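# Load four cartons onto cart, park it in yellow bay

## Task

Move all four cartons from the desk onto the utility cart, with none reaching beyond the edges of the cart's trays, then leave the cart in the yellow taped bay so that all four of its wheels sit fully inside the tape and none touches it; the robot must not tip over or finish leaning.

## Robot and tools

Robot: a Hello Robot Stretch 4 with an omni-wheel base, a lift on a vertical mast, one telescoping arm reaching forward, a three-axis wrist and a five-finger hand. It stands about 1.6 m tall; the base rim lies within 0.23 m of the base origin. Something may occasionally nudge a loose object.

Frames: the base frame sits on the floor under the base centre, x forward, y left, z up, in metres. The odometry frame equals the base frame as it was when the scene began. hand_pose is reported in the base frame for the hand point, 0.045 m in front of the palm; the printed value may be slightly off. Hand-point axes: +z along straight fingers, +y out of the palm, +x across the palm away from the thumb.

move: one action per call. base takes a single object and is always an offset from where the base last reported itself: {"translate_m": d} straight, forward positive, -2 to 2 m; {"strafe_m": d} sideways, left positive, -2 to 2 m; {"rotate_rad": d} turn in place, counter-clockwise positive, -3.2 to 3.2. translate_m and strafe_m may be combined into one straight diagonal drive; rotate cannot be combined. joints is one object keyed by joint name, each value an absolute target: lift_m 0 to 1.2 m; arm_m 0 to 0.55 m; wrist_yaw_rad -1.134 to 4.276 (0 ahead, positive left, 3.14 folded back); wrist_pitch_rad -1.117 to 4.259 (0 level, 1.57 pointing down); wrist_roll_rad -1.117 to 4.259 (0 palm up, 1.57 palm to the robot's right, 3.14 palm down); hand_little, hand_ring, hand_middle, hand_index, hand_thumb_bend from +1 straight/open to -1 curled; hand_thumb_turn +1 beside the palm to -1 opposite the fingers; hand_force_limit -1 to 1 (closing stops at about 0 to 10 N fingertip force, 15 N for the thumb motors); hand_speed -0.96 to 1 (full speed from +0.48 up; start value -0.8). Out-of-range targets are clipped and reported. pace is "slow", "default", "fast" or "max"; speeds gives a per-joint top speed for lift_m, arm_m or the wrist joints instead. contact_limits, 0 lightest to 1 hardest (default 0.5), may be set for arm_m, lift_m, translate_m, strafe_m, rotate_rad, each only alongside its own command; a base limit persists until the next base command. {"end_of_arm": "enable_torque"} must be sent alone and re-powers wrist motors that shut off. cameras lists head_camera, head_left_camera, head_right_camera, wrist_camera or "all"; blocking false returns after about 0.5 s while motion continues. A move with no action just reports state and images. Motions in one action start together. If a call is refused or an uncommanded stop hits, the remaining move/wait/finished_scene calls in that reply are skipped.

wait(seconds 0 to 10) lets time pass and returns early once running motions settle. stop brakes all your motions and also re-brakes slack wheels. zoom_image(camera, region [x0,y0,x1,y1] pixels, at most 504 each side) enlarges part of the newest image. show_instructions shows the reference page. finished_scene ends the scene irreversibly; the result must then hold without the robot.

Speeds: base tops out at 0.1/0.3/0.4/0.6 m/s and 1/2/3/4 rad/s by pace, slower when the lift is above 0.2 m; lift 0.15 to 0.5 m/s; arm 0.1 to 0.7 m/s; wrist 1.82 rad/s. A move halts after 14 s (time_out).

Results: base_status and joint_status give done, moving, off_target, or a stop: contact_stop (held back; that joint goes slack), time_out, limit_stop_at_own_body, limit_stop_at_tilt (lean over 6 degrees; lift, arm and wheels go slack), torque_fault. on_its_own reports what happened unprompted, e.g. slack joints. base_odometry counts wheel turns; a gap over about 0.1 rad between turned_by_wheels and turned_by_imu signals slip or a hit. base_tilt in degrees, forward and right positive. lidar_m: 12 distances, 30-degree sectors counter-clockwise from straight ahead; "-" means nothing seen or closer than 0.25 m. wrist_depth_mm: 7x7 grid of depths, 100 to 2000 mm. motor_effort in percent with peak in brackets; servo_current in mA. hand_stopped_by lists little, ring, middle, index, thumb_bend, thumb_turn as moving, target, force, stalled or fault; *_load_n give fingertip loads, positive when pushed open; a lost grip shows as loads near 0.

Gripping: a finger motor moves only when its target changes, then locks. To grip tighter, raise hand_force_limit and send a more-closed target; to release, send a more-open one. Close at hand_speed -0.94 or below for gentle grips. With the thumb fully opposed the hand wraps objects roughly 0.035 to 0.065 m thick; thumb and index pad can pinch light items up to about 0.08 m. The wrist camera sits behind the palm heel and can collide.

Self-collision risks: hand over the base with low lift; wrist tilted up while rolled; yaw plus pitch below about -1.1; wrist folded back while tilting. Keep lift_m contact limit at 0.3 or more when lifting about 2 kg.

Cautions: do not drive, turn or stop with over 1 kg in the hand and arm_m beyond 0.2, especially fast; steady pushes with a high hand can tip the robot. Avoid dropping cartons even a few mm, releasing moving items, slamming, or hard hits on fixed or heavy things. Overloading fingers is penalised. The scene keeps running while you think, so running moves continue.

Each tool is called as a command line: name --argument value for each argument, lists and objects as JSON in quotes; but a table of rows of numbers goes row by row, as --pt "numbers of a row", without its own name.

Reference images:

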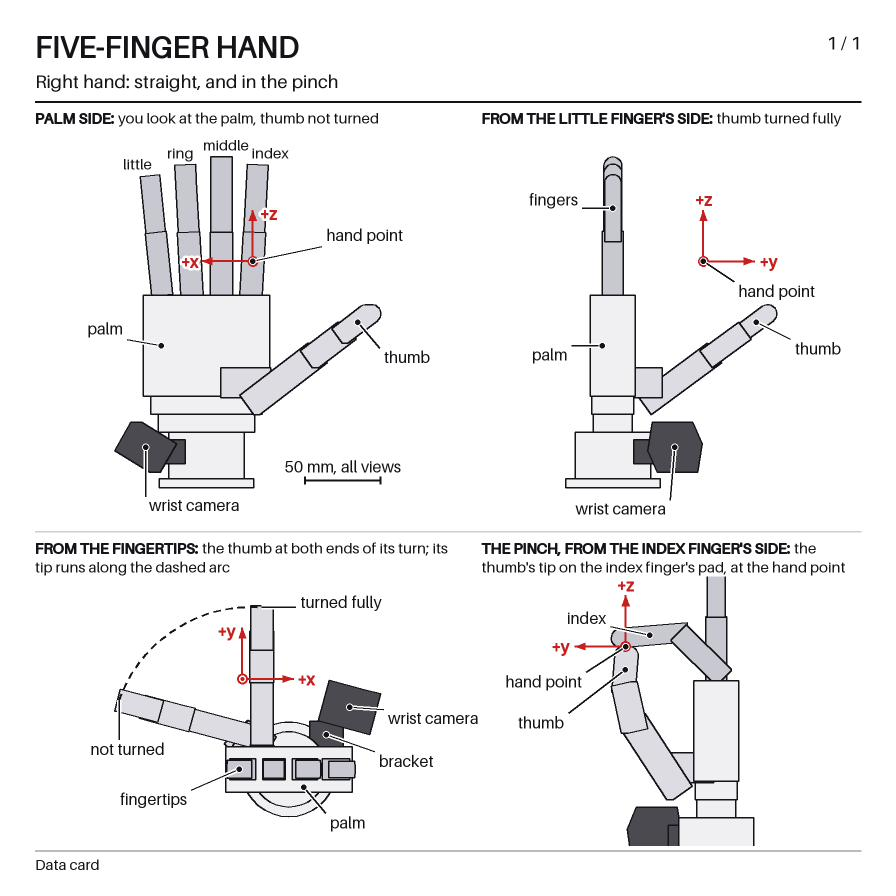

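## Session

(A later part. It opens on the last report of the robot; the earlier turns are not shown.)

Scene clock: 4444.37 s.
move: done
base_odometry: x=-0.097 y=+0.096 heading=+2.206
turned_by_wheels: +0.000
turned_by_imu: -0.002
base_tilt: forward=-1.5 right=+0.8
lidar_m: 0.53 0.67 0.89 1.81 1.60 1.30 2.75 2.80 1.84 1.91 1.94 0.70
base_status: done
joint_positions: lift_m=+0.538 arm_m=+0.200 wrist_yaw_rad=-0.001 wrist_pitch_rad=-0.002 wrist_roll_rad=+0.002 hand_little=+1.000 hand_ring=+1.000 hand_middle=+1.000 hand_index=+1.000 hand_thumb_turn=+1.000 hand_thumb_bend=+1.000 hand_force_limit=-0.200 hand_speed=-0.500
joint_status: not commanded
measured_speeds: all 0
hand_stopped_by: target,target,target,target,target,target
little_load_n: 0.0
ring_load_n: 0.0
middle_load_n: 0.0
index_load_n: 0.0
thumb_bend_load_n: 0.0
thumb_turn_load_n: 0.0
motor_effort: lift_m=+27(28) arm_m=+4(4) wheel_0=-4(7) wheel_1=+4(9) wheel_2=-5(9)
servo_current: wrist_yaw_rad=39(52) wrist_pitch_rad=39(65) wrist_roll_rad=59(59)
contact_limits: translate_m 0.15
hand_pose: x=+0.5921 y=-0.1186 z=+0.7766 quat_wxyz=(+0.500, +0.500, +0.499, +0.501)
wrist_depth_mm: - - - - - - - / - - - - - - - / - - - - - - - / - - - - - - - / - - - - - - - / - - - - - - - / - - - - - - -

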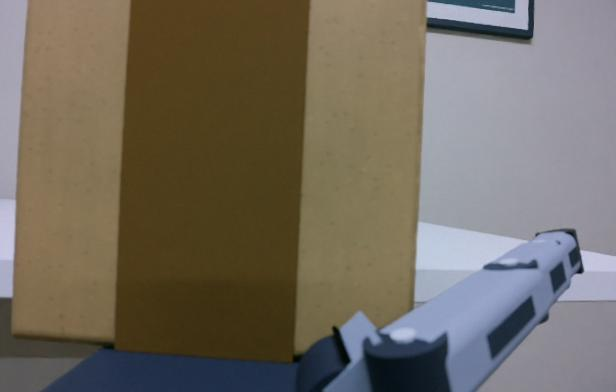

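move --joints '{"wrist_pitch_rad": -0.13, "lift_m": 0.52}' --speeds '{"wrist_pitch_rad": 0.24, "lift_m": 0.036}' --cameras '["wrist_camera"]'

move --joints '{"lift_m": 0.528, "wrist_pitch_rad": -0.16}' --pace "slow" --cameras '["wrist_camera", "head_camera"]'

Scene clock: 4477.53 s.
move: done
base_odometry: x=-0.097 y=+0.096 heading=+2.206
turned_by_wheels: +0.000
turned_by_imu: -0.001
base_tilt: forward=-1.5 right=+0.7
lidar_m: 0.53 0.67 0.88 1.82 1.63 1.31 2.75 2.81 1.84 1.91 1.96 0.69
base_status: not commanded
joint_positions: lift_m=+0.520 arm_m=+0.200 wrist_yaw_rad=-0.001 wrist_pitch_rad=-0.113 wrist_roll_rad=+0.002 hand_little=+1.000 hand_ring=+1.000 hand_middle=+1.000 hand_index=+1.000 hand_thumb_turn=+1.000 hand_thumb_bend=+1.000 hand_force_limit=-0.200 hand_speed=-0.500
joint_status: all done
measured_speeds: all 0
hand_stopped_by: target,target,target,target,target,target
little_load_n: 0.0
ring_load_n: 0.0
middle_load_n: 0.0
index_load_n: 0.0
thumb_bend_load_n: 0.0
thumb_turn_load_n: 0.0
motor_effort: lift_m=+16(27) arm_m=+4(4) wheel_0=-4(5) wheel_1=+4(4) wheel_2=-4(5)
servo_current: wrist_yaw_rad=46(52) wrist_pitch_rad=111(130) wrist_roll_rad=33(52)
contact_limits: translate_m 0.15
hand_pose: x=+0.5840 y=-0.1186 z=+0.7834 quat_wxyz=(+0.527, +0.472, +0.470, +0.528)
wrist_depth_mm: - 109 107 106 106 1138 - / 107 106 106 105 105 - - / 106 104 103 103 102 - - / 104 102 101 101 - - - / 101 101 - - - - - / - - - - - - - / - - - - - - -

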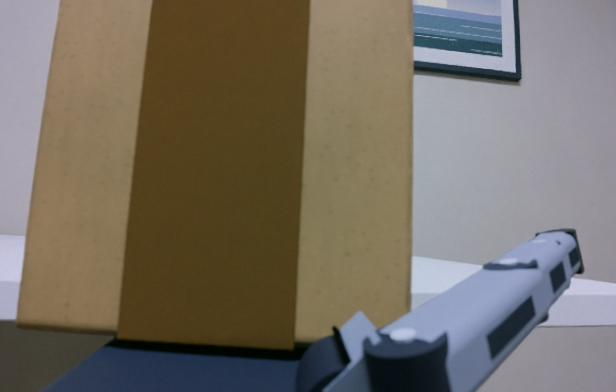

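Scene clock: 4478.23 s.
move: off_target
base_odometry: x=-0.097 y=+0.096 heading=+2.206
turned_by_wheels: +0.000
turned_by_imu: +0.000
base_tilt: forward=-1.5 right=+0.7
lidar_m: 0.51 0.67 0.87 1.80 1.61 1.30 2.75 2.81 1.82 1.92 1.96 0.69
base_status: not commanded
joint_positions: lift_m=+0.527 arm_m=+0.200 wrist_yaw_rad=-0.001 wrist_pitch_rad=-0.137 wrist_roll_rad=+0.002 hand_little=+1.000 hand_ring=+1.000 hand_middle=+1.000 hand_index=+1.000 hand_thumb_turn=+1.000 hand_thumb_bend=+1.000 hand_force_limit=-0.200 hand_speed=-0.500
joint_status: wrist_pitch_rad off_target (ended at -0.137, target -0.160); the others done
measured_speeds: all 0
hand_stopped_by: target,target,target,target,target,target
little_load_n: 0.0
ring_load_n: 0.0
middle_load_n: 0.5
index_load_n: 0.0
thumb_bend_load_n: 0.0
thumb_turn_load_n: 0.0
motor_effort: lift_m=+29(31) arm_m=+4(4) wheel_0=-4(5) wheel_1=+4(4) wheel_2=-4(5)
servo_current: wrist_yaw_rad=52(52) wrist_pitch_rad=130(169) wrist_roll_rad=39(52)
contact_limits: translate_m 0.15
hand_pose: x=+0.5819 y=-0.1186 z=+0.7952 quat_wxyz=(+0.533, +0.465, +0.464, +0.533)
wrist_depth_mm: - 112 110 110 - 1160 - / 110 109 108 107 107 - - / 107 106 105 105 103 - - / 104 103 102 101 101 - - / 102 101 100 101 - - - / - - - - - - - / - - - - - - -
pictures: head_camera, wrist_camera

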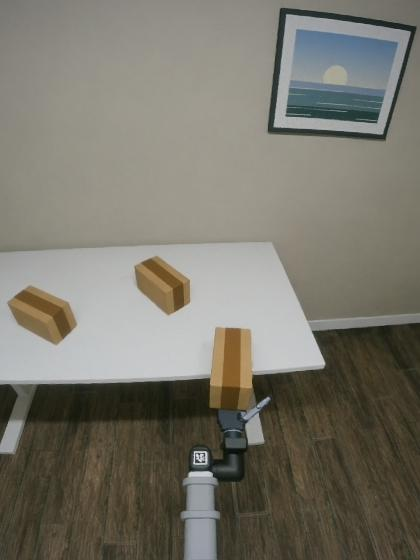

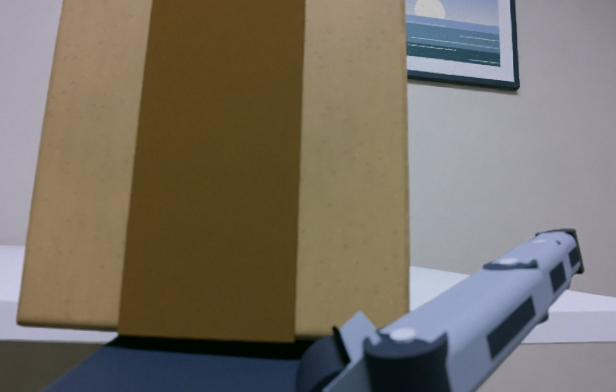

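move --joints '{"lift_m": 0.545, "wrist_pitch_rad": -0.22}' --speeds '{"wrist_pitch_rad": 0.15, "lift_m": 0.04}' --cameras '["wrist_camera", "head_camera"]'

Scene clock: 4509.93 s.
move: off_target
base_odometry: x=-0.097 y=+0.096 heading=+2.206
turned_by_wheels: +0.000
turned_by_imu: -0.001
base_tilt: forward=-1.5 right=+0.8
lidar_m: 0.52 0.66 0.89 1.81 1.62 1.30 2.75 2.82 1.83 1.91 1.95 0.69
base_status: not commanded
joint_positions: lift_m=+0.544 arm_m=+0.200 wrist_yaw_rad=-0.001 wrist_pitch_rad=-0.198 wrist_roll_rad=+0.002 hand_little=+1.000 hand_ring=+1.000 hand_middle=+1.000 hand_index=+1.000 hand_thumb_turn=+1.000 hand_thumb_bend=+1.000 hand_force_limit=-0.200 hand_speed=-0.500
joint_status: wrist_pitch_rad off_target (ended at -0.198, target -0.220); the others done
measured_speeds: all 0
hand_stopped_by: target,target,target,target,target,target
little_load_n: 0.0
ring_load_n: 0.0
middle_load_n: 1.0
index_load_n: 0.0
thumb_bend_load_n: 0.0
thumb_turn_load_n: 0.0
on_its_own: wrist_pitch_rad is at rest, and its servo_current (143 mA) is outside its rest range (0 to 130 mA)
motor_effort: lift_m=+29(31) arm_m=+4(4) wheel_0=-4(5) wheel_1=+4(4) wheel_2=-4(5)
servo_current: wrist_yaw_rad=52(52) wrist_pitch_rad=143(254) wrist_roll_rad=33(59)
contact_limits: translate_m 0.15
hand_pose: x=+0.5761 y=-0.1186 z=+0.8249 quat_wxyz=(+0.546, +0.449, +0.448, +0.547)
wrist_depth_mm: - 112 110 110 109 1205 - / 110 108 108 107 107 1182 - / 107 106 105 105 103 - - / 105 103 102 101 101 - - / 102 101 100 101 - - - / - - - - - - - / - - - - - - -
pictures: head_camera, wrist_camera

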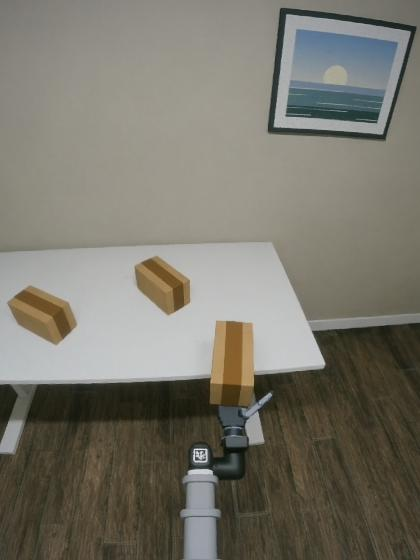

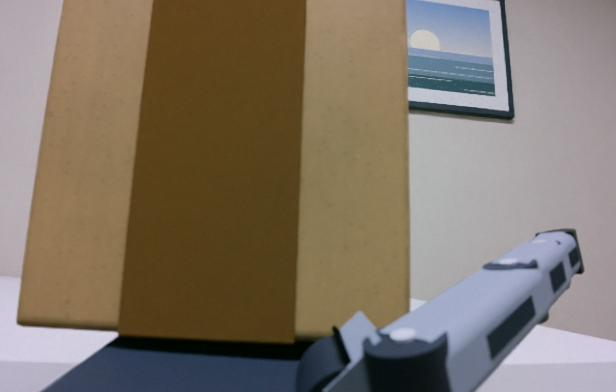

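move --joints '{"lift_m": 0.62, "wrist_pitch_rad": -0.32}' --speeds '{"wrist_pitch_rad": 0.2, "lift_m": 0.08}' --cameras '["wrist_camera"]'

move --base '{"translate_m": -0.4}' --pace "slow" --cameras '["wrist_camera", "head_camera"]'

Scene clock: 4669.57 s.
move: off_target
base_odometry: x=-0.097 y=+0.096 heading=+2.206
turned_by_wheels: +0.000
turned_by_imu: -0.002
base_tilt: forward=-1.5 right=+0.7
lidar_m: 0.50 0.66 0.89 1.82 1.59 1.30 2.73 2.83 1.84 1.91 1.96 0.71
base_status: not commanded
joint_positions: lift_m=+0.619 arm_m=+0.200 wrist_yaw_rad=-0.001 wrist_pitch_rad=-0.298 wrist_roll_rad=+0.002 hand_little=+1.000 hand_ring=+1.000 hand_middle=+1.000 hand_index=+1.000 hand_thumb_turn=+1.000 hand_thumb_bend=+1.000 hand_force_limit=-0.200 hand_speed=-0.500
joint_status: wrist_pitch_rad off_target (ended at -0.298, target -0.320); the others done
measured_speeds: all 0
hand_stopped_by: target,target,target,target,target,target
little_load_n: 0.0
ring_load_n: 0.0
middle_load_n: 0.5
index_load_n: 0.0
thumb_bend_load_n: 0.0
thumb_turn_load_n: 0.0
motor_effort: lift_m=+29(33) arm_m=+4(4) wheel_0=-4(5) wheel_1=+4(4) wheel_2=-4(5)
servo_current: wrist_yaw_rad=52(59) wrist_pitch_rad=124(208) wrist_roll_rad=20(59)
contact_limits: translate_m 0.15
hand_pose: x=+0.5648 y=-0.1186 z=+0.9199 quat_wxyz=(+0.568, +0.421, +0.420, +0.569)
wrist_depth_mm: - 112 109 109 109 - - / 110 108 108 107 106 - - / 107 106 105 105 103 1205 - / 104 103 102 101 101 - - / 102 101 100 - - - - / - - - - - - - / - - - - - - -

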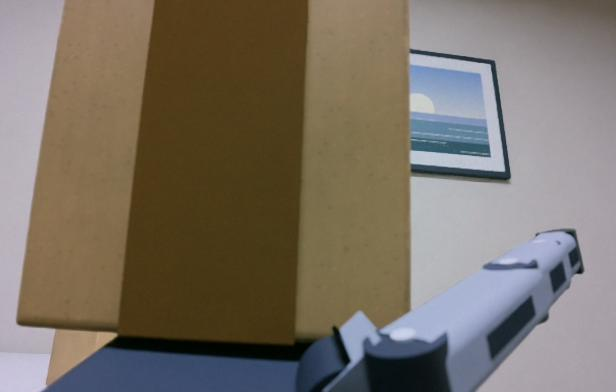

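Scene clock: 4674.87 s.
move: done
base_odometry: x=+0.140 y=-0.226 heading=+2.206
turned_by_wheels: +0.000
turned_by_imu: -0.002
base_tilt: forward=-1.5 right=+0.7
lidar_m: 0.49 1.08 1.43 1.81 0.99 1.07 2.34 2.39 1.75 1.69 1.98 1.12
base_status: done
joint_positions: lift_m=+0.619 arm_m=+0.200 wrist_yaw_rad=-0.001 wrist_pitch_rad=-0.298 wrist_roll_rad=+0.002 hand_little=+1.000 hand_ring=+1.000 hand_middle=+1.000 hand_index=+1.000 hand_thumb_turn=+1.000 hand_thumb_bend=+1.000 hand_force_limit=-0.200 hand_speed=-0.500
joint_status: not commanded
measured_speeds: all 0
hand_stopped_by: target,target,target,target,target,target
little_load_n: 0.0
ring_load_n: 0.0
middle_load_n: 0.5
index_load_n: 0.0
thumb_bend_load_n: 0.0
thumb_turn_load_n: 0.0
motor_effort: lift_m=+29(30) arm_m=+4(4) wheel_0=-3(8) wheel_1=-5(7) wheel_2=+5(10)
servo_current: wrist_yaw_rad=52(52) wrist_pitch_rad=124(150) wrist_roll_rad=52(65)
hand_pose: x=+0.5649 y=-0.1185 z=+0.9199 quat_wxyz=(+0.568, +0.421, +0.420, +0.569)
wrist_depth_mm: - 112 110 109 109 - - / 110 108 108 107 106 - - / 107 105 105 105 103 - - / 104 103 102 101 101 - - / 102 101 100 - - - - / - - - - - - - / - - - - - - -
pictures: head_camera, wrist_camera

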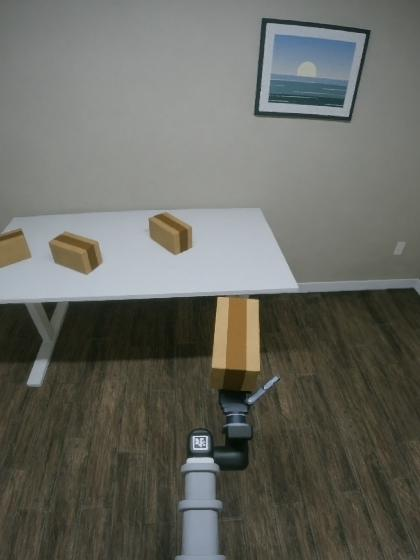

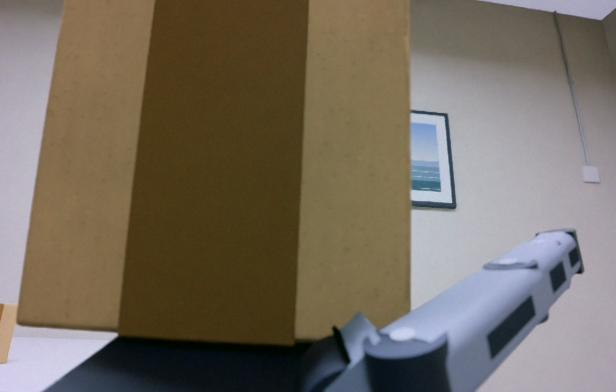

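move --base '{"rotate_rad": -2.957}' --pace "slow" --joints '{"arm_m": 0.12}' --cameras '["wrist_camera"]'

Scene clock: 4683.27 s.
move: done
base_odometry: x=+0.140 y=-0.226 heading=-0.750
turned_by_wheels: -2.956
turned_by_imu: -2.979
base_tilt: forward=-1.5 right=+0.7
lidar_m: 0.41 2.05 1.70 1.93 2.13 1.05 1.05 1.16 1.83 1.81 1.00 0.43
base_status: done
joint_positions: lift_m=+0.619 arm_m=+0.120 wrist_yaw_rad=+0.000 wrist_pitch_rad=-0.298 wrist_roll_rad=+0.002 hand_little=+1.000 hand_ring=+1.000 hand_middle=+1.000 hand_index=+1.000 hand_thumb_turn=+1.000 hand_thumb_bend=+1.000 hand_force_limit=-0.200 hand_speed=-0.500
joint_status: all done
measured_speeds: all 0
hand_stopped_by: target,target,target,target,target,target
little_load_n: 0.0
ring_load_n: 0.0
middle_load_n: 0.5
index_load_n: -0.5
thumb_bend_load_n: 0.0
thumb_turn_load_n: 0.0
on_its_own: wrist_pitch_rad is at rest, and its servo_current (137 mA) is outside its rest range (0 to 130 mA)
motor_effort: lift_m=+29(30) arm_m=-4(6) wheel_0=+3(9) wheel_1=+3(8) wheel_2=+4(9)
servo_current: wrist_yaw_rad=39(52) wrist_pitch_rad=137(163) wrist_roll_rad=65(65)
hand_pose: x=+0.4850 y=-0.1183 z=+0.9199 quat_wxyz=(+0.568, +0.421, +0.420, +0.569)
wrist_depth_mm: - 112 110 109 109 - - / - 108 108 107 106 - - / 108 106 105 105 103 - - / 105 103 102 101 101 - - / 102 101 100 - - - - / - - - - - - - / - - - - - - -

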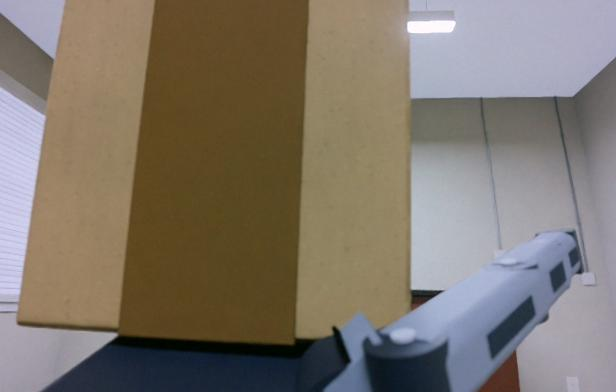

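move --base '{"strafe_m": -0.9, "translate_m": -0.05}' --pace "slow" --joints '{"lift_m": 0.82}' --cameras '["wrist_camera", "head_camera"]'

Scene clock: 4699.10 s.
move: done
base_odometry: x=-0.510 y=-0.850 heading=-0.750
turned_by_wheels: +0.000
turned_by_imu: +0.001
base_tilt: forward=-1.5 right=+0.8
lidar_m: 0.41 2.47 2.58 2.82 1.43 1.14 1.12 1.12 0.93 0.93 0.74 0.44
base_status: done
joint_positions: lift_m=+0.819 arm_m=+0.120 wrist_yaw_rad=+0.000 wrist_pitch_rad=-0.298 wrist_roll_rad=+0.002 hand_little=+1.000 hand_ring=+1.000 hand_middle=+1.000 hand_index=+1.000 hand_thumb_turn=+1.000 hand_thumb_bend=+1.000 hand_force_limit=-0.200 hand_speed=-0.500
joint_status: all done
measured_speeds: all 0
hand_stopped_by: target,target,target,target,target,target
little_load_n: -0.5
ring_load_n: 0.0
middle_load_n: 0.5
index_load_n: 0.0
thumb_bend_load_n: 0.0
thumb_turn_load_n: 0.0
motor_effort: lift_m=+30(34) arm_m=-5(5) wheel_0=+4(8) wheel_1=-4(9) wheel_2=+5(7)
servo_current: wrist_yaw_rad=46(59) wrist_pitch_rad=130(163) wrist_roll_rad=46(72)
hand_pose: x=+0.4850 y=-0.1183 z=+1.1199 quat_wxyz=(+0.568, +0.421, +0.420, +0.569)
wrist_depth_mm: 1661 112 110 110 109 - - / 110 108 108 107 106 - - / 108 106 105 105 103 - - / 105 103 102 101 101 - - / 102 101 100 - - - - / - - - - - - - / 1863 - - - - - -
pictures: head_camera, wrist_camera

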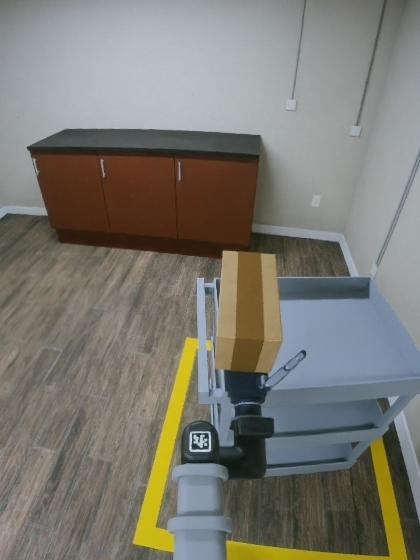

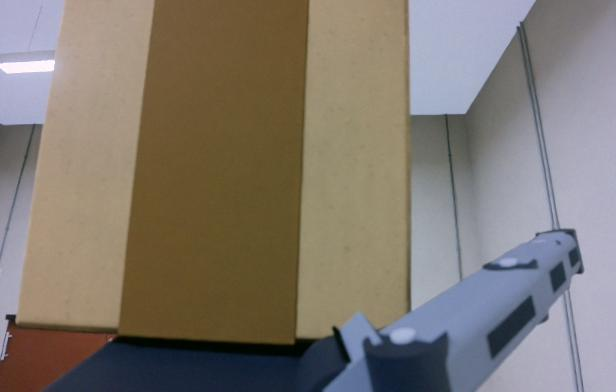

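zoom_image --camera "head_camera" --region '[150, 240, 420, 500]'

Scaled by 1.867 from the camera's image (finer frame: 600x800).

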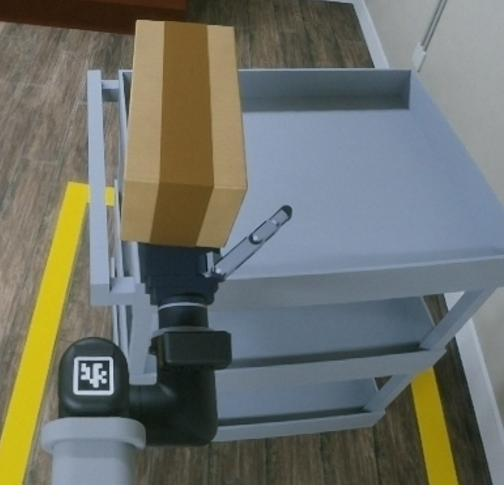

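move --base '{"rotate_rad": 0.022}' --pace "slow" --joints '{"lift_m": 0.86}'

move --base '{"translate_m": 0.06, "strafe_m": -0.065}' --pace "slow" --joints '{"arm_m": 0.3}' --cameras '["wrist_camera", "head_camera"]'

zoom_image --camera "head_camera" --region '[150, 240, 420, 500]'

Scene clock: 4903.30 s.
move: done
base_odometry: x=-0.510 y=-0.850 heading=-0.728
turned_by_wheels: +0.022
turned_by_imu: +0.019
base_tilt: forward=-1.5 right=+0.7
lidar_m: 0.41 2.48 2.55 2.82 1.40 1.13 1.12 1.12 0.93 0.92 0.72 0.43
base_status: done
joint_positions: lift_m=+0.859 arm_m=+0.120 wrist_yaw_rad=+0.000 wrist_pitch_rad=-0.298 wrist_roll_rad=+0.002 hand_little=+1.000 hand_ring=+1.000 hand_middle=+1.000 hand_index=+1.000 hand_thumb_turn=+1.000 hand_thumb_bend=+1.000 hand_force_limit=-0.200 hand_speed=-0.500
joint_status: all done
measured_speeds: all 0
hand_stopped_by: target,target,target,target,target,target
little_load_n: 0.0
ring_load_n: 0.0
middle_load_n: 1.0
index_load_n: 0.0
thumb_bend_load_n: 0.0
thumb_turn_load_n: 0.0
motor_effort: lift_m=+29(31) arm_m=-4(4) wheel_0=-1(4) wheel_1=+1(8) wheel_2=-4(6)
servo_current: wrist_yaw_rad=46(52) wrist_pitch_rad=124(143) wrist_roll_rad=39(65)
hand_pose: x=+0.4851 y=-0.1183 z=+1.1599 quat_wxyz=(+0.568, +0.421, +0.420, +0.569)
wrist_depth_mm: - 112 110 109 109 - - / 1661 108 108 107 106 - - / 108 105 104 105 103 - - / 104 103 102 101 101 - - / 102 101 100 - - - - / - - - - - - - / 1921 - - - - - -
pictures: none

Scene clock: 4906.40 s.
move: done
base_odometry: x=-0.508 y=-0.938 heading=-0.728
turned_by_wheels: +0.000
turned_by_imu: +0.000
base_tilt: forward=-1.5 right=+0.8
lidar_m: 0.44 2.37 2.61 2.88 1.50 1.20 1.20 1.06 0.88 0.87 0.64 0.45
base_status: done
joint_positions: lift_m=+0.859 arm_m=+0.300 wrist_yaw_rad=+0.000 wrist_pitch_rad=-0.298 wrist_roll_rad=+0.002 hand_little=+1.000 hand_ring=+1.000 hand_middle=+1.000 hand_index=+1.000 hand_thumb_turn=+1.000 hand_thumb_bend=+1.000 hand_force_limit=-0.200 hand_speed=-0.500
joint_status: all done
measured_speeds: all 0
hand_stopped_by: target,target,target,target,target,target
little_load_n: 0.0
ring_load_n: 0.0
middle_load_n: 0.5
index_load_n: 0.0
thumb_bend_load_n: 0.0
thumb_turn_load_n: 0.0
on_its_own: wrist_pitch_rad is at rest, and its servo_current (137 mA) is outside its rest range (0 to 130 mA)
motor_effort: lift_m=+29(29) arm_m=+5(6) wheel_0=+3(8) wheel_1=-4(7) wheel_2=-4(10)
servo_current: wrist_yaw_rad=46(52) wrist_pitch_rad=137(156) wrist_roll_rad=46(65)
hand_pose: x=+0.6649 y=-0.1183 z=+1.1599 quat_wxyz=(+0.568, +0.421, +0.420, +0.569)
wrist_depth_mm: - 112 110 109 109 - - / - 108 108 107 107 - - / 108 106 104 105 103 - - / 105 103 102 101 101 - - / 102 101 100 - - - - / - - - - - - - / 1661 - - - - - -
pictures: head_camera, wrist_camera

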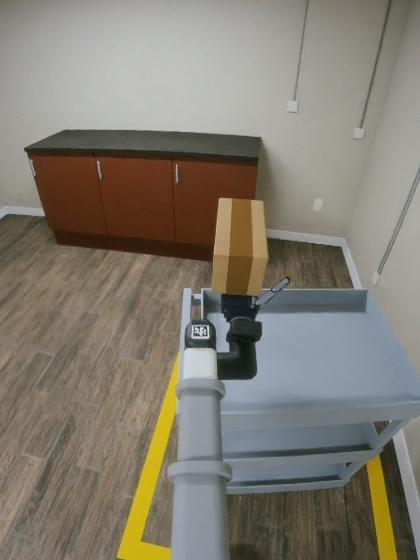

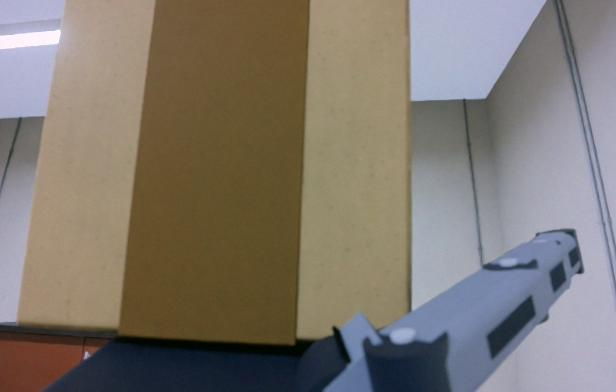

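Scaled by 1.867 from the camera's image (finer frame: 600x800).

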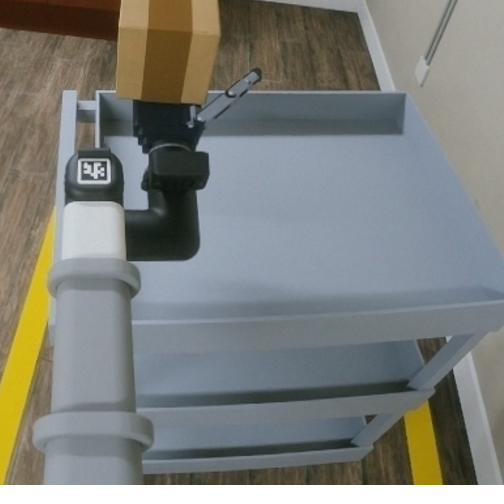

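zoom_image --camera "head_camera" --region '[165, 270, 265, 430]'

Scaled by 3.150 from the camera's image (finer frame: 600x800).

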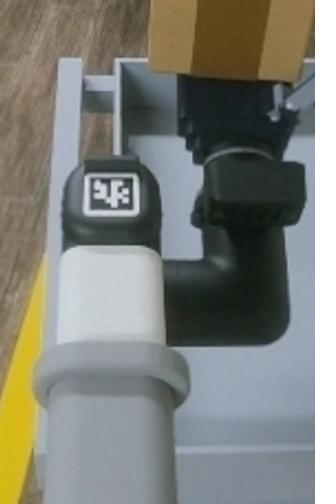

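move --joints '{"arm_m": 0.27, "wrist_pitch_rad": 0.0, "lift_m": 0.83}' --speeds '{"wrist_pitch_rad": 0.3, "lift_m": 0.05}' --cameras '["wrist_camera", "head_camera"]'

Scene clock: 4995.53 s.
move: done
base_odometry: x=-0.508 y=-0.938 heading=-0.728
turned_by_wheels: +0.000
turned_by_imu: -0.001
base_tilt: forward=-1.4 right=+0.8
lidar_m: 0.44 2.42 2.60 2.87 1.50 1.22 1.20 1.05 0.88 0.87 0.64 0.46
base_status: not commanded
joint_positions: lift_m=+0.830 arm_m=+0.270 wrist_yaw_rad=+0.000 wrist_pitch_rad=+0.009 wrist_roll_rad=+0.002 hand_little=+1.000 hand_ring=+1.000 hand_middle=+1.000 hand_index=+1.000 hand_thumb_turn=+1.000 hand_thumb_bend=+1.000 hand_force_limit=-0.200 hand_speed=-0.500
joint_status: all done
measured_speeds: all 0
hand_stopped_by: target,target,target,target,target,target
little_load_n: 0.0
ring_load_n: 0.0
middle_load_n: 0.5
index_load_n: 0.0
thumb_bend_load_n: 0.0
thumb_turn_load_n: 0.0
motor_effort: lift_m=+17(28) arm_m=-5(6) wheel_0=+2(3) wheel_1=-3(4) wheel_2=-2(4)
servo_current: wrist_yaw_rad=39(52) wrist_pitch_rad=59(117) wrist_roll_rad=46(59)
hand_pose: x=+0.6630 y=-0.1183 z=+1.0665 quat_wxyz=(+0.497, +0.503, +0.502, +0.498)
wrist_depth_mm: - 112 110 110 - - - / - 108 108 107 107 - - / 108 106 105 105 103 - - / 105 103 103 101 101 - - / 102 101 101 100 - - - / - - - - - - - / 1983 - - - - - -
pictures: head_camera, wrist_camera

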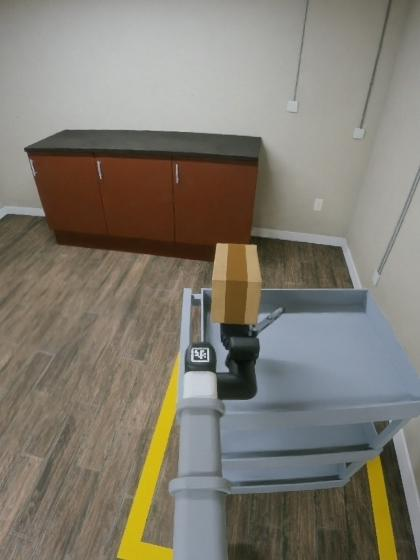

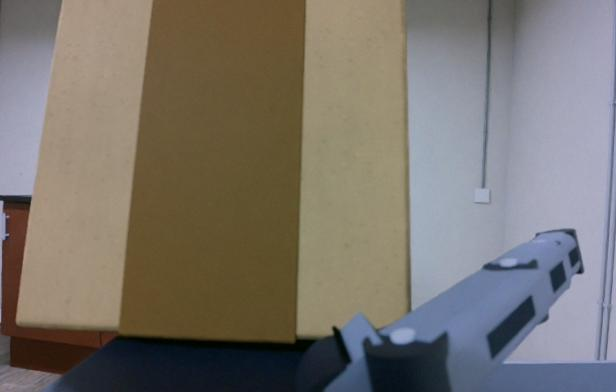

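move --joints '{"wrist_pitch_rad": 0.19, "lift_m": 0.81}' --speeds '{"wrist_pitch_rad": 0.2, "lift_m": 0.05}' --cameras '["wrist_camera", "head_camera"]'

zoom_image --camera "head_camera" --region '[165, 230, 325, 430]'

Scene clock: 5002.67 s.
move: done
base_odometry: x=-0.508 y=-0.938 heading=-0.728
turned_by_wheels: +0.000
turned_by_imu: -0.002
base_tilt: forward=-1.5 right=+0.7
lidar_m: 0.43 2.39 2.60 2.86 1.48 1.21 1.19 1.06 0.88 0.87 0.63 0.46
base_status: not commanded
joint_positions: lift_m=+0.810 arm_m=+0.270 wrist_yaw_rad=+0.000 wrist_pitch_rad=+0.199 wrist_roll_rad=+0.002 hand_little=+1.000 hand_ring=+1.000 hand_middle=+1.000 hand_index=+1.000 hand_thumb_turn=+1.000 hand_thumb_bend=+1.000 hand_force_limit=-0.200 hand_speed=-0.500
joint_status: all done
measured_speeds: all 0
hand_stopped_by: target,target,target,target,target,target
little_load_n: 0.0
ring_load_n: 0.0
middle_load_n: 0.5
index_load_n: 0.0
thumb_bend_load_n: -0.5
thumb_turn_load_n: 0.0
motor_effort: lift_m=+17(20) arm_m=-4(5) wheel_0=+3(3) wheel_1=-3(4) wheel_2=-2(3)
servo_current: wrist_yaw_rad=46(59) wrist_pitch_rad=59(78) wrist_roll_rad=52(65)
hand_pose: x=+0.6699 y=-0.1183 z=+1.0036 quat_wxyz=(+0.447, +0.548, +0.547, +0.448)
wrist_depth_mm: - 113 111 110 - - - / - 109 109 107 107 - - / 108 106 105 105 104 - - / 105 103 102 102 101 - - / 102 101 100 101 - - - / 100 - - - - - - / 1464 - - - - - -
pictures: head_camera, wrist_camera

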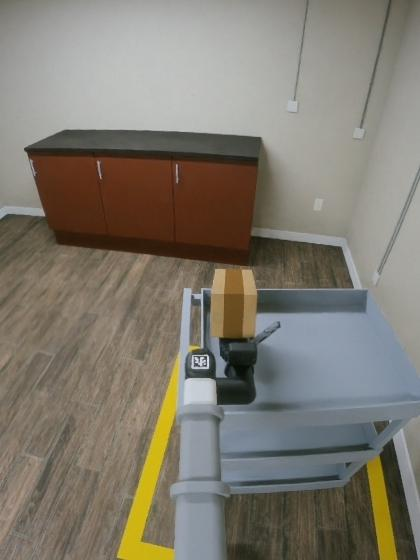

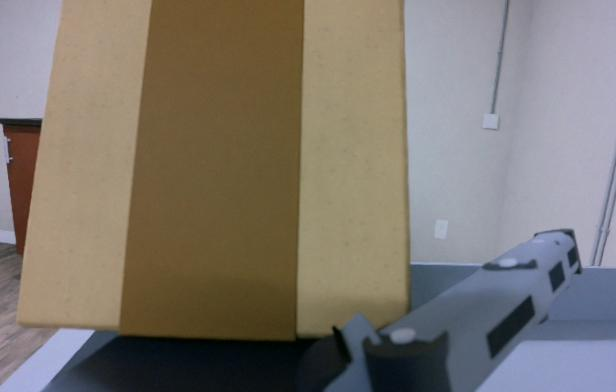

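Scaled by 2.520 from the camera's image (finer frame: 600x800).

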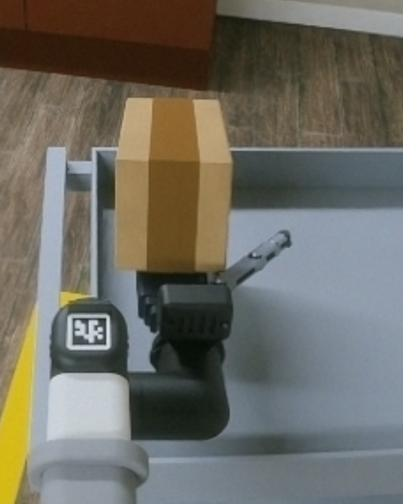

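move --joints '{"wrist_pitch_rad": 0.33, "lift_m": 0.79}' --speeds '{"wrist_pitch_rad": 0.2, "lift_m": 0.05}' --cameras '["wrist_camera", "head_camera"]'

zoom_image --camera "head_camera" --region '[165, 230, 325, 430]'

Scene clock: 5014.80 s.
move: done
base_odometry: x=-0.508 y=-0.938 heading=-0.728
turned_by_wheels: +0.000
turned_by_imu: -0.001
base_tilt: forward=-1.4 right=+0.7
lidar_m: 0.44 2.41 2.61 2.87 1.50 1.21 1.20 1.05 0.88 0.87 0.64 0.46
base_status: not commanded
joint_positions: lift_m=+0.790 arm_m=+0.270 wrist_yaw_rad=+0.000 wrist_pitch_rad=+0.339 wrist_roll_rad=+0.002 hand_little=+1.000 hand_ring=+1.000 hand_middle=+1.000 hand_index=+1.000 hand_thumb_turn=+1.000 hand_thumb_bend=+1.000 hand_force_limit=-0.200 hand_speed=-0.500
joint_status: all done
measured_speeds: all 0
hand_stopped_by: target,target,target,target,target,target
little_load_n: 0.0
ring_load_n: 0.0
middle_load_n: 0.5
index_load_n: 0.0
thumb_bend_load_n: 0.0
thumb_turn_load_n: 0.0
motor_effort: lift_m=+17(19) arm_m=-4(4) wheel_0=+2(3) wheel_1=-3(4) wheel_2=-3(3)
servo_current: wrist_yaw_rad=46(52) wrist_pitch_rad=91(91) wrist_roll_rad=39(59)
hand_pose: x=+0.6698 y=-0.1183 z=+0.9515 quat_wxyz=(+0.408, +0.578, +0.577, +0.409)
wrist_depth_mm: - - 150 151 153 - - / 1756 142 143 144 145 - - / 1863 138 136 138 140 - - / 1983 130 131 131 133 430 424 / 1983 125 125 127 - - - / - 208 123 163 - - - / - - - - - - -
pictures: head_camera, wrist_camera

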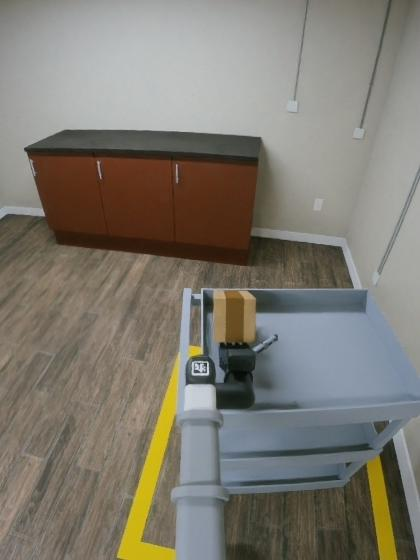

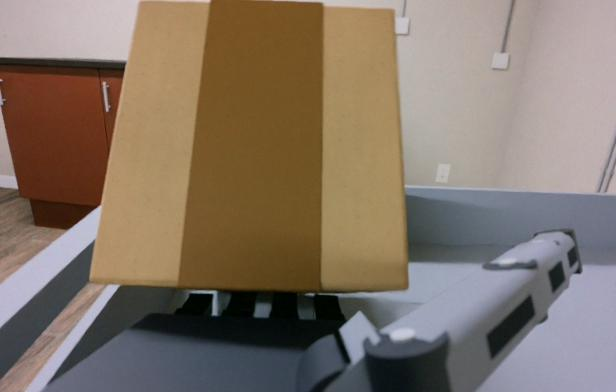

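Scaled by 2.520 from the camera's image (finer frame: 600x800).

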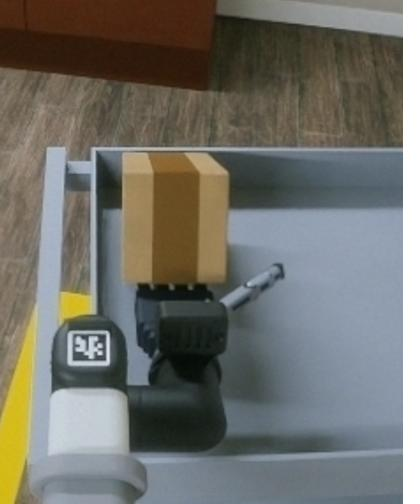

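move --joints '{"wrist_pitch_rad": 0.49, "lift_m": 0.8524, "arm_m": 0.258}' --speeds '{"wrist_pitch_rad": 0.1, "lift_m": 0.04, "arm_m": 0.01}' --cameras '["wrist_camera", "head_camera"]'

zoom_image --camera "head_camera" --region '[165, 230, 325, 430]'

Scene clock: 5092.07 s.
move: done
base_odometry: x=-0.508 y=-0.938 heading=-0.728
turned_by_wheels: +0.000
turned_by_imu: -0.002
base_tilt: forward=-1.5 right=+0.7
lidar_m: 0.43 2.41 2.60 2.87 1.48 1.21 1.19 1.04 0.89 0.87 0.64 0.45
base_status: not commanded
joint_positions: lift_m=+0.852 arm_m=+0.258 wrist_yaw_rad=+0.000 wrist_pitch_rad=+0.494 wrist_roll_rad=+0.002 hand_little=+1.000 hand_ring=+1.000 hand_middle=+1.000 hand_index=+1.000 hand_thumb_turn=+1.000 hand_thumb_bend=+1.000 hand_force_limit=-0.200 hand_speed=-0.500
joint_status: all done
measured_speeds: all 0
hand_stopped_by: target,target,target,target,target,target
little_load_n: 0.0
ring_load_n: 0.0
middle_load_n: 0.5
index_load_n: 0.5
thumb_bend_load_n: 0.0
thumb_turn_load_n: 0.0
motor_effort: lift_m=+28(31) arm_m=-4(6) wheel_0=+2(3) wheel_1=-3(4) wheel_2=-3(3)
servo_current: wrist_yaw_rad=46(52) wrist_pitch_rad=52(98) wrist_roll_rad=39(59)
hand_pose: x=+0.6524 y=-0.1183 z=+0.9778 quat_wxyz=(+0.362, +0.608, +0.607, +0.363)
wrist_depth_mm: 1708 1618 1661 1576 - - - / 1863 1756 174 174 - - - / 1983 1863 170 171 173 - - / - 1863 167 167 - - - / 1499 163 163 164 165 - - / 240 224 161 161 - - - / - - - - - - -
pictures: head_camera, wrist_camera

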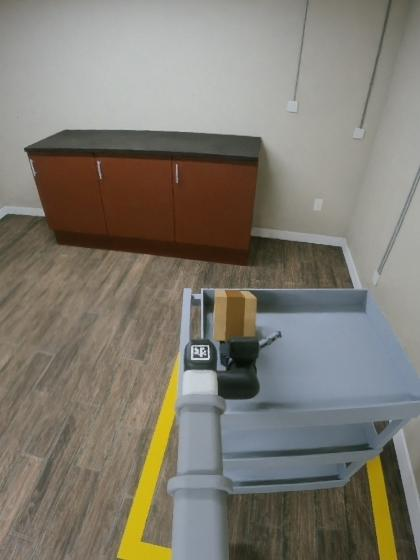

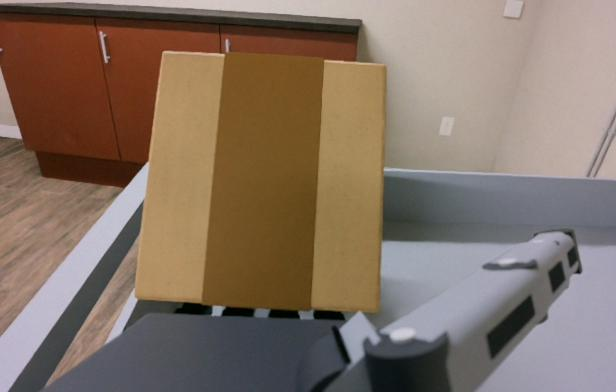

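Scaled by 2.520 from the camera's image (finer frame: 600x800).

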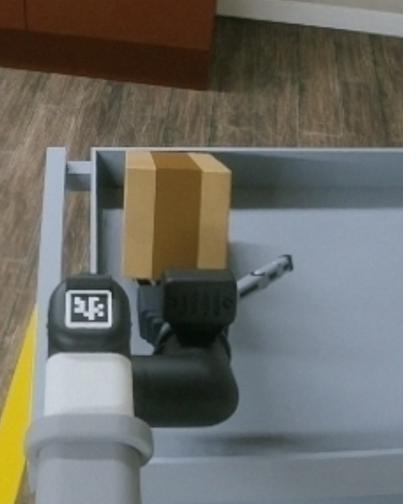

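move --joints '{"wrist_pitch_rad": 0.573, "lift_m": 0.893, "arm_m": 0.2362}' --speeds '{"wrist_pitch_rad": 0.08, "lift_m": 0.04, "arm_m": 0.021}' --cameras '["wrist_camera"]'

move --joints '{"wrist_pitch_rad": 0.59, "lift_m": 0.8572, "arm_m": 0.2114}' --speeds '{"wrist_pitch_rad": 0.08, "lift_m": 0.03, "arm_m": 0.021}' --cameras '["wrist_camera", "head_camera"]'

Scene clock: 5106.30 s.
move: done
base_odometry: x=-0.508 y=-0.938 heading=-0.728
turned_by_wheels: +0.000
turned_by_imu: -0.002
base_tilt: forward=-1.5 right=+0.7
lidar_m: 0.43 2.41 2.60 2.88 1.50 1.20 1.19 1.05 0.89 0.87 0.64 0.46
base_status: not commanded
joint_positions: lift_m=+0.892 arm_m=+0.236 wrist_yaw_rad=+0.000 wrist_pitch_rad=+0.576 wrist_roll_rad=+0.002 hand_little=+1.000 hand_ring=+1.000 hand_middle=+1.000 hand_index=+1.000 hand_thumb_turn=+1.000 hand_thumb_bend=+1.000 hand_force_limit=-0.200 hand_speed=-0.500
joint_status: all done
measured_speeds: all 0
hand_stopped_by: target,target,target,target,target,target
little_load_n: 0.0
ring_load_n: 0.0
middle_load_n: 0.0
index_load_n: 0.5
thumb_bend_load_n: 0.0
thumb_turn_load_n: 0.0
motor_effort: lift_m=+28(30) arm_m=-4(6) wheel_0=+3(3) wheel_1=-3(4) wheel_2=-3(4)
servo_current: wrist_yaw_rad=52(52) wrist_pitch_rad=59(85) wrist_roll_rad=52(59)
hand_pose: x=+0.6256 y=-0.1183 z=+1.0004 quat_wxyz=(+0.337, +0.622, +0.621, +0.338)
wrist_depth_mm: 1756 1618 1661 1537 - - - / 1921 1863 1661 1661 - - - / - - 203 204 - - - / 1808 1756 202 203 - - - / 1499 309 201 202 - - - / 1255 268 177 200 - - - / - - - - - - -

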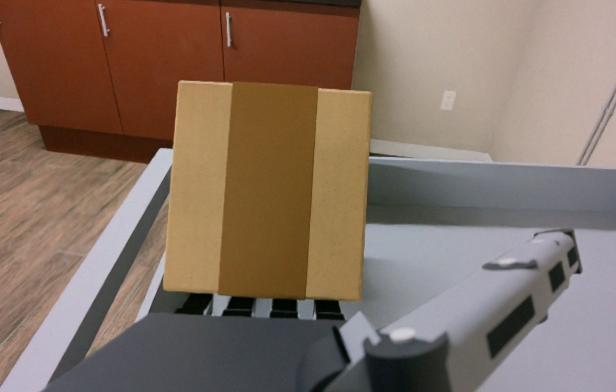

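Scene clock: 5107.87 s.
move: done
base_odometry: x=-0.508 y=-0.938 heading=-0.728
turned_by_wheels: +0.000
turned_by_imu: -0.001
base_tilt: forward=-1.5 right=+0.8
lidar_m: 0.44 2.39 2.60 2.88 1.50 1.20 1.20 1.05 0.89 0.87 0.64 0.46
base_status: not commanded
joint_positions: lift_m=+0.858 arm_m=+0.211 wrist_yaw_rad=+0.000 wrist_pitch_rad=+0.594 wrist_roll_rad=+0.002 hand_little=+1.000 hand_ring=+1.000 hand_middle=+1.000 hand_index=+1.000 hand_thumb_turn=+1.000 hand_thumb_bend=+1.000 hand_force_limit=-0.200 hand_speed=-0.500
joint_status: all done
measured_speeds: all 0
hand_stopped_by: target,target,target,target,target,target
little_load_n: 0.0
ring_load_n: 0.0
middle_load_n: 0.0
index_load_n: 0.5
thumb_bend_load_n: 0.0
thumb_turn_load_n: 0.0
motor_effort: lift_m=+16(25) arm_m=-4(6) wheel_0=+3(3) wheel_1=-3(4) wheel_2=-3(4)
servo_current: wrist_yaw_rad=52(59) wrist_pitch_rad=52(78) wrist_roll_rad=46(59)
hand_pose: x=+0.5996 y=-0.1183 z=+0.9617 quat_wxyz=(+0.331, +0.625, +0.624, +0.332)
wrist_depth_mm: 1808 1661 1661 1576 - - - / 1983 1863 185 185 - - - / - - 188 189 188 - - / 1708 304 195 195 - - - / 1397 255 200 202 - - - / - 223 178 204 - - - / - - - - - - -
pictures: head_camera, wrist_camera

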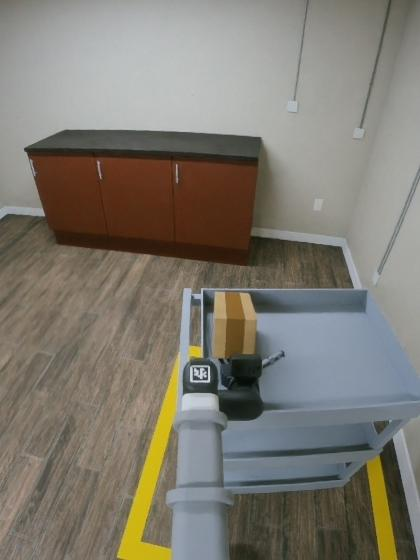

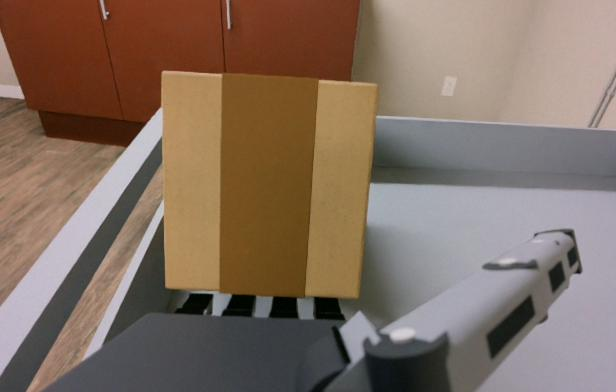

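move --joints '{"wrist_pitch_rad": 0.59, "lift_m": 0.828, "arm_m": 0.2032}' --speeds '{"lift_m": 0.03, "arm_m": 0.01}' --cameras '["wrist_camera"]'

move --joints '{"lift_m": 0.811, "arm_m": 0.2}' --speeds '{"lift_m": 0.02, "arm_m": 0.01}' --cameras '["wrist_camera", "head_camera"]'

Scene clock: 5120.53 s.
move: done
base_odometry: x=-0.508 y=-0.938 heading=-0.728
turned_by_wheels: +0.000
turned_by_imu: -0.002
base_tilt: forward=-1.5 right=+0.7
lidar_m: 0.44 2.41 2.60 2.87 1.49 1.21 1.19 1.04 0.88 0.87 0.64 0.47
base_status: not commanded
joint_positions: lift_m=+0.828 arm_m=+0.203 wrist_yaw_rad=+0.000 wrist_pitch_rad=+0.594 wrist_roll_rad=+0.002 hand_little=+1.000 hand_ring=+1.000 hand_middle=+1.000 hand_index=+1.000 hand_thumb_turn=+1.000 hand_thumb_bend=+1.000 hand_force_limit=-0.200 hand_speed=-0.500
joint_status: all done
measured_speeds: all 0
hand_stopped_by: target,target,target,target,target,target
little_load_n: 0.0
ring_load_n: 0.0
middle_load_n: 0.0
index_load_n: 0.5
thumb_bend_load_n: 0.0
thumb_turn_load_n: 0.0
motor_effort: lift_m=+15(17) arm_m=-4(6) wheel_0=+3(3) wheel_1=-3(4) wheel_2=-3(4)
servo_current: wrist_yaw_rad=39(52) wrist_pitch_rad=65(78) wrist_roll_rad=26(65)
hand_pose: x=+0.5913 y=-0.1183 z=+0.9325 quat_wxyz=(+0.331, +0.625, +0.624, +0.332)
wrist_depth_mm: 1808 1708 1708 1618 - - - / 1921 1921 168 169 - - - / - 309 176 176 - - - / 1661 241 183 185 - - - / - 221 196 196 - - - / 181 206 177 204 - - - / 154 - - - - - -

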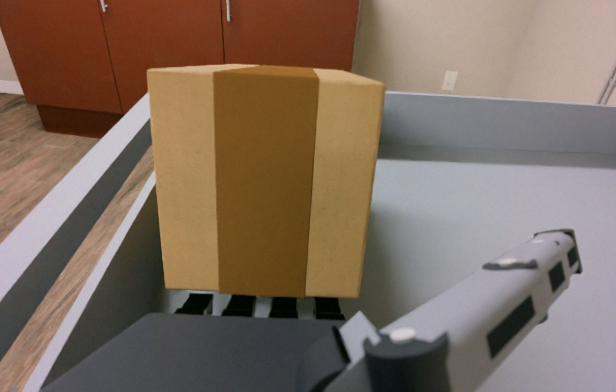

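Scene clock: 5121.73 s.
move: done
base_odometry: x=-0.508 y=-0.938 heading=-0.728
turned_by_wheels: +0.000
turned_by_imu: +0.000
base_tilt: forward=-1.5 right=+0.7
lidar_m: 0.43 2.40 2.59 2.87 1.47 1.21 1.19 1.05 0.88 0.88 0.63 0.47
base_status: not commanded
joint_positions: lift_m=+0.811 arm_m=+0.200 wrist_yaw_rad=+0.000 wrist_pitch_rad=+0.594 wrist_roll_rad=+0.002 hand_little=+1.000 hand_ring=+1.000 hand_middle=+1.000 hand_index=+1.000 hand_thumb_turn=+1.000 hand_thumb_bend=+1.000 hand_force_limit=-0.200 hand_speed=-0.500
joint_status: all done
measured_speeds: all 0
hand_stopped_by: target,target,target,target,target,target
little_load_n: 0.0
ring_load_n: 0.0
middle_load_n: 0.0
index_load_n: 0.5
thumb_bend_load_n: 0.0
thumb_turn_load_n: 0.0
motor_effort: lift_m=+16(17) arm_m=-4(5) wheel_0=+2(3) wheel_1=-3(4) wheel_2=-3(3)
servo_current: wrist_yaw_rad=46(52) wrist_pitch_rad=33(65) wrist_roll_rad=46(52)
hand_pose: x=+0.5881 y=-0.1183 z=+0.9154 quat_wxyz=(+0.331, +0.625, +0.624, +0.332)
wrist_depth_mm: 1756 1756 1661 1576 - - - / 1983 1863 162 162 262 - - / - 286 168 168 - - - / - 222 181 181 - - - / - 206 195 195 - - - / 157 207 184 204 247 - - / 140 - - - - - -
pictures: head_camera, wrist_camera

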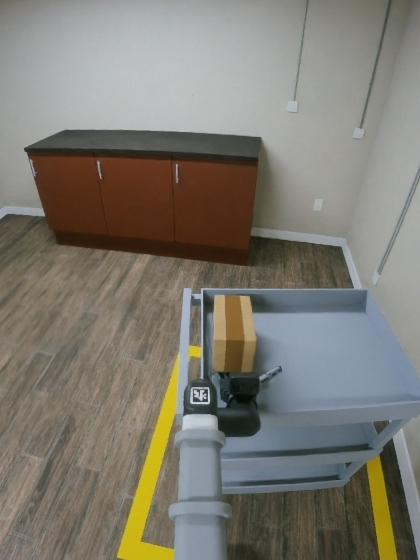

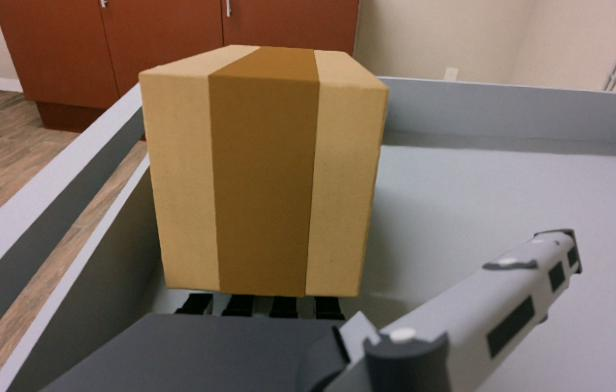

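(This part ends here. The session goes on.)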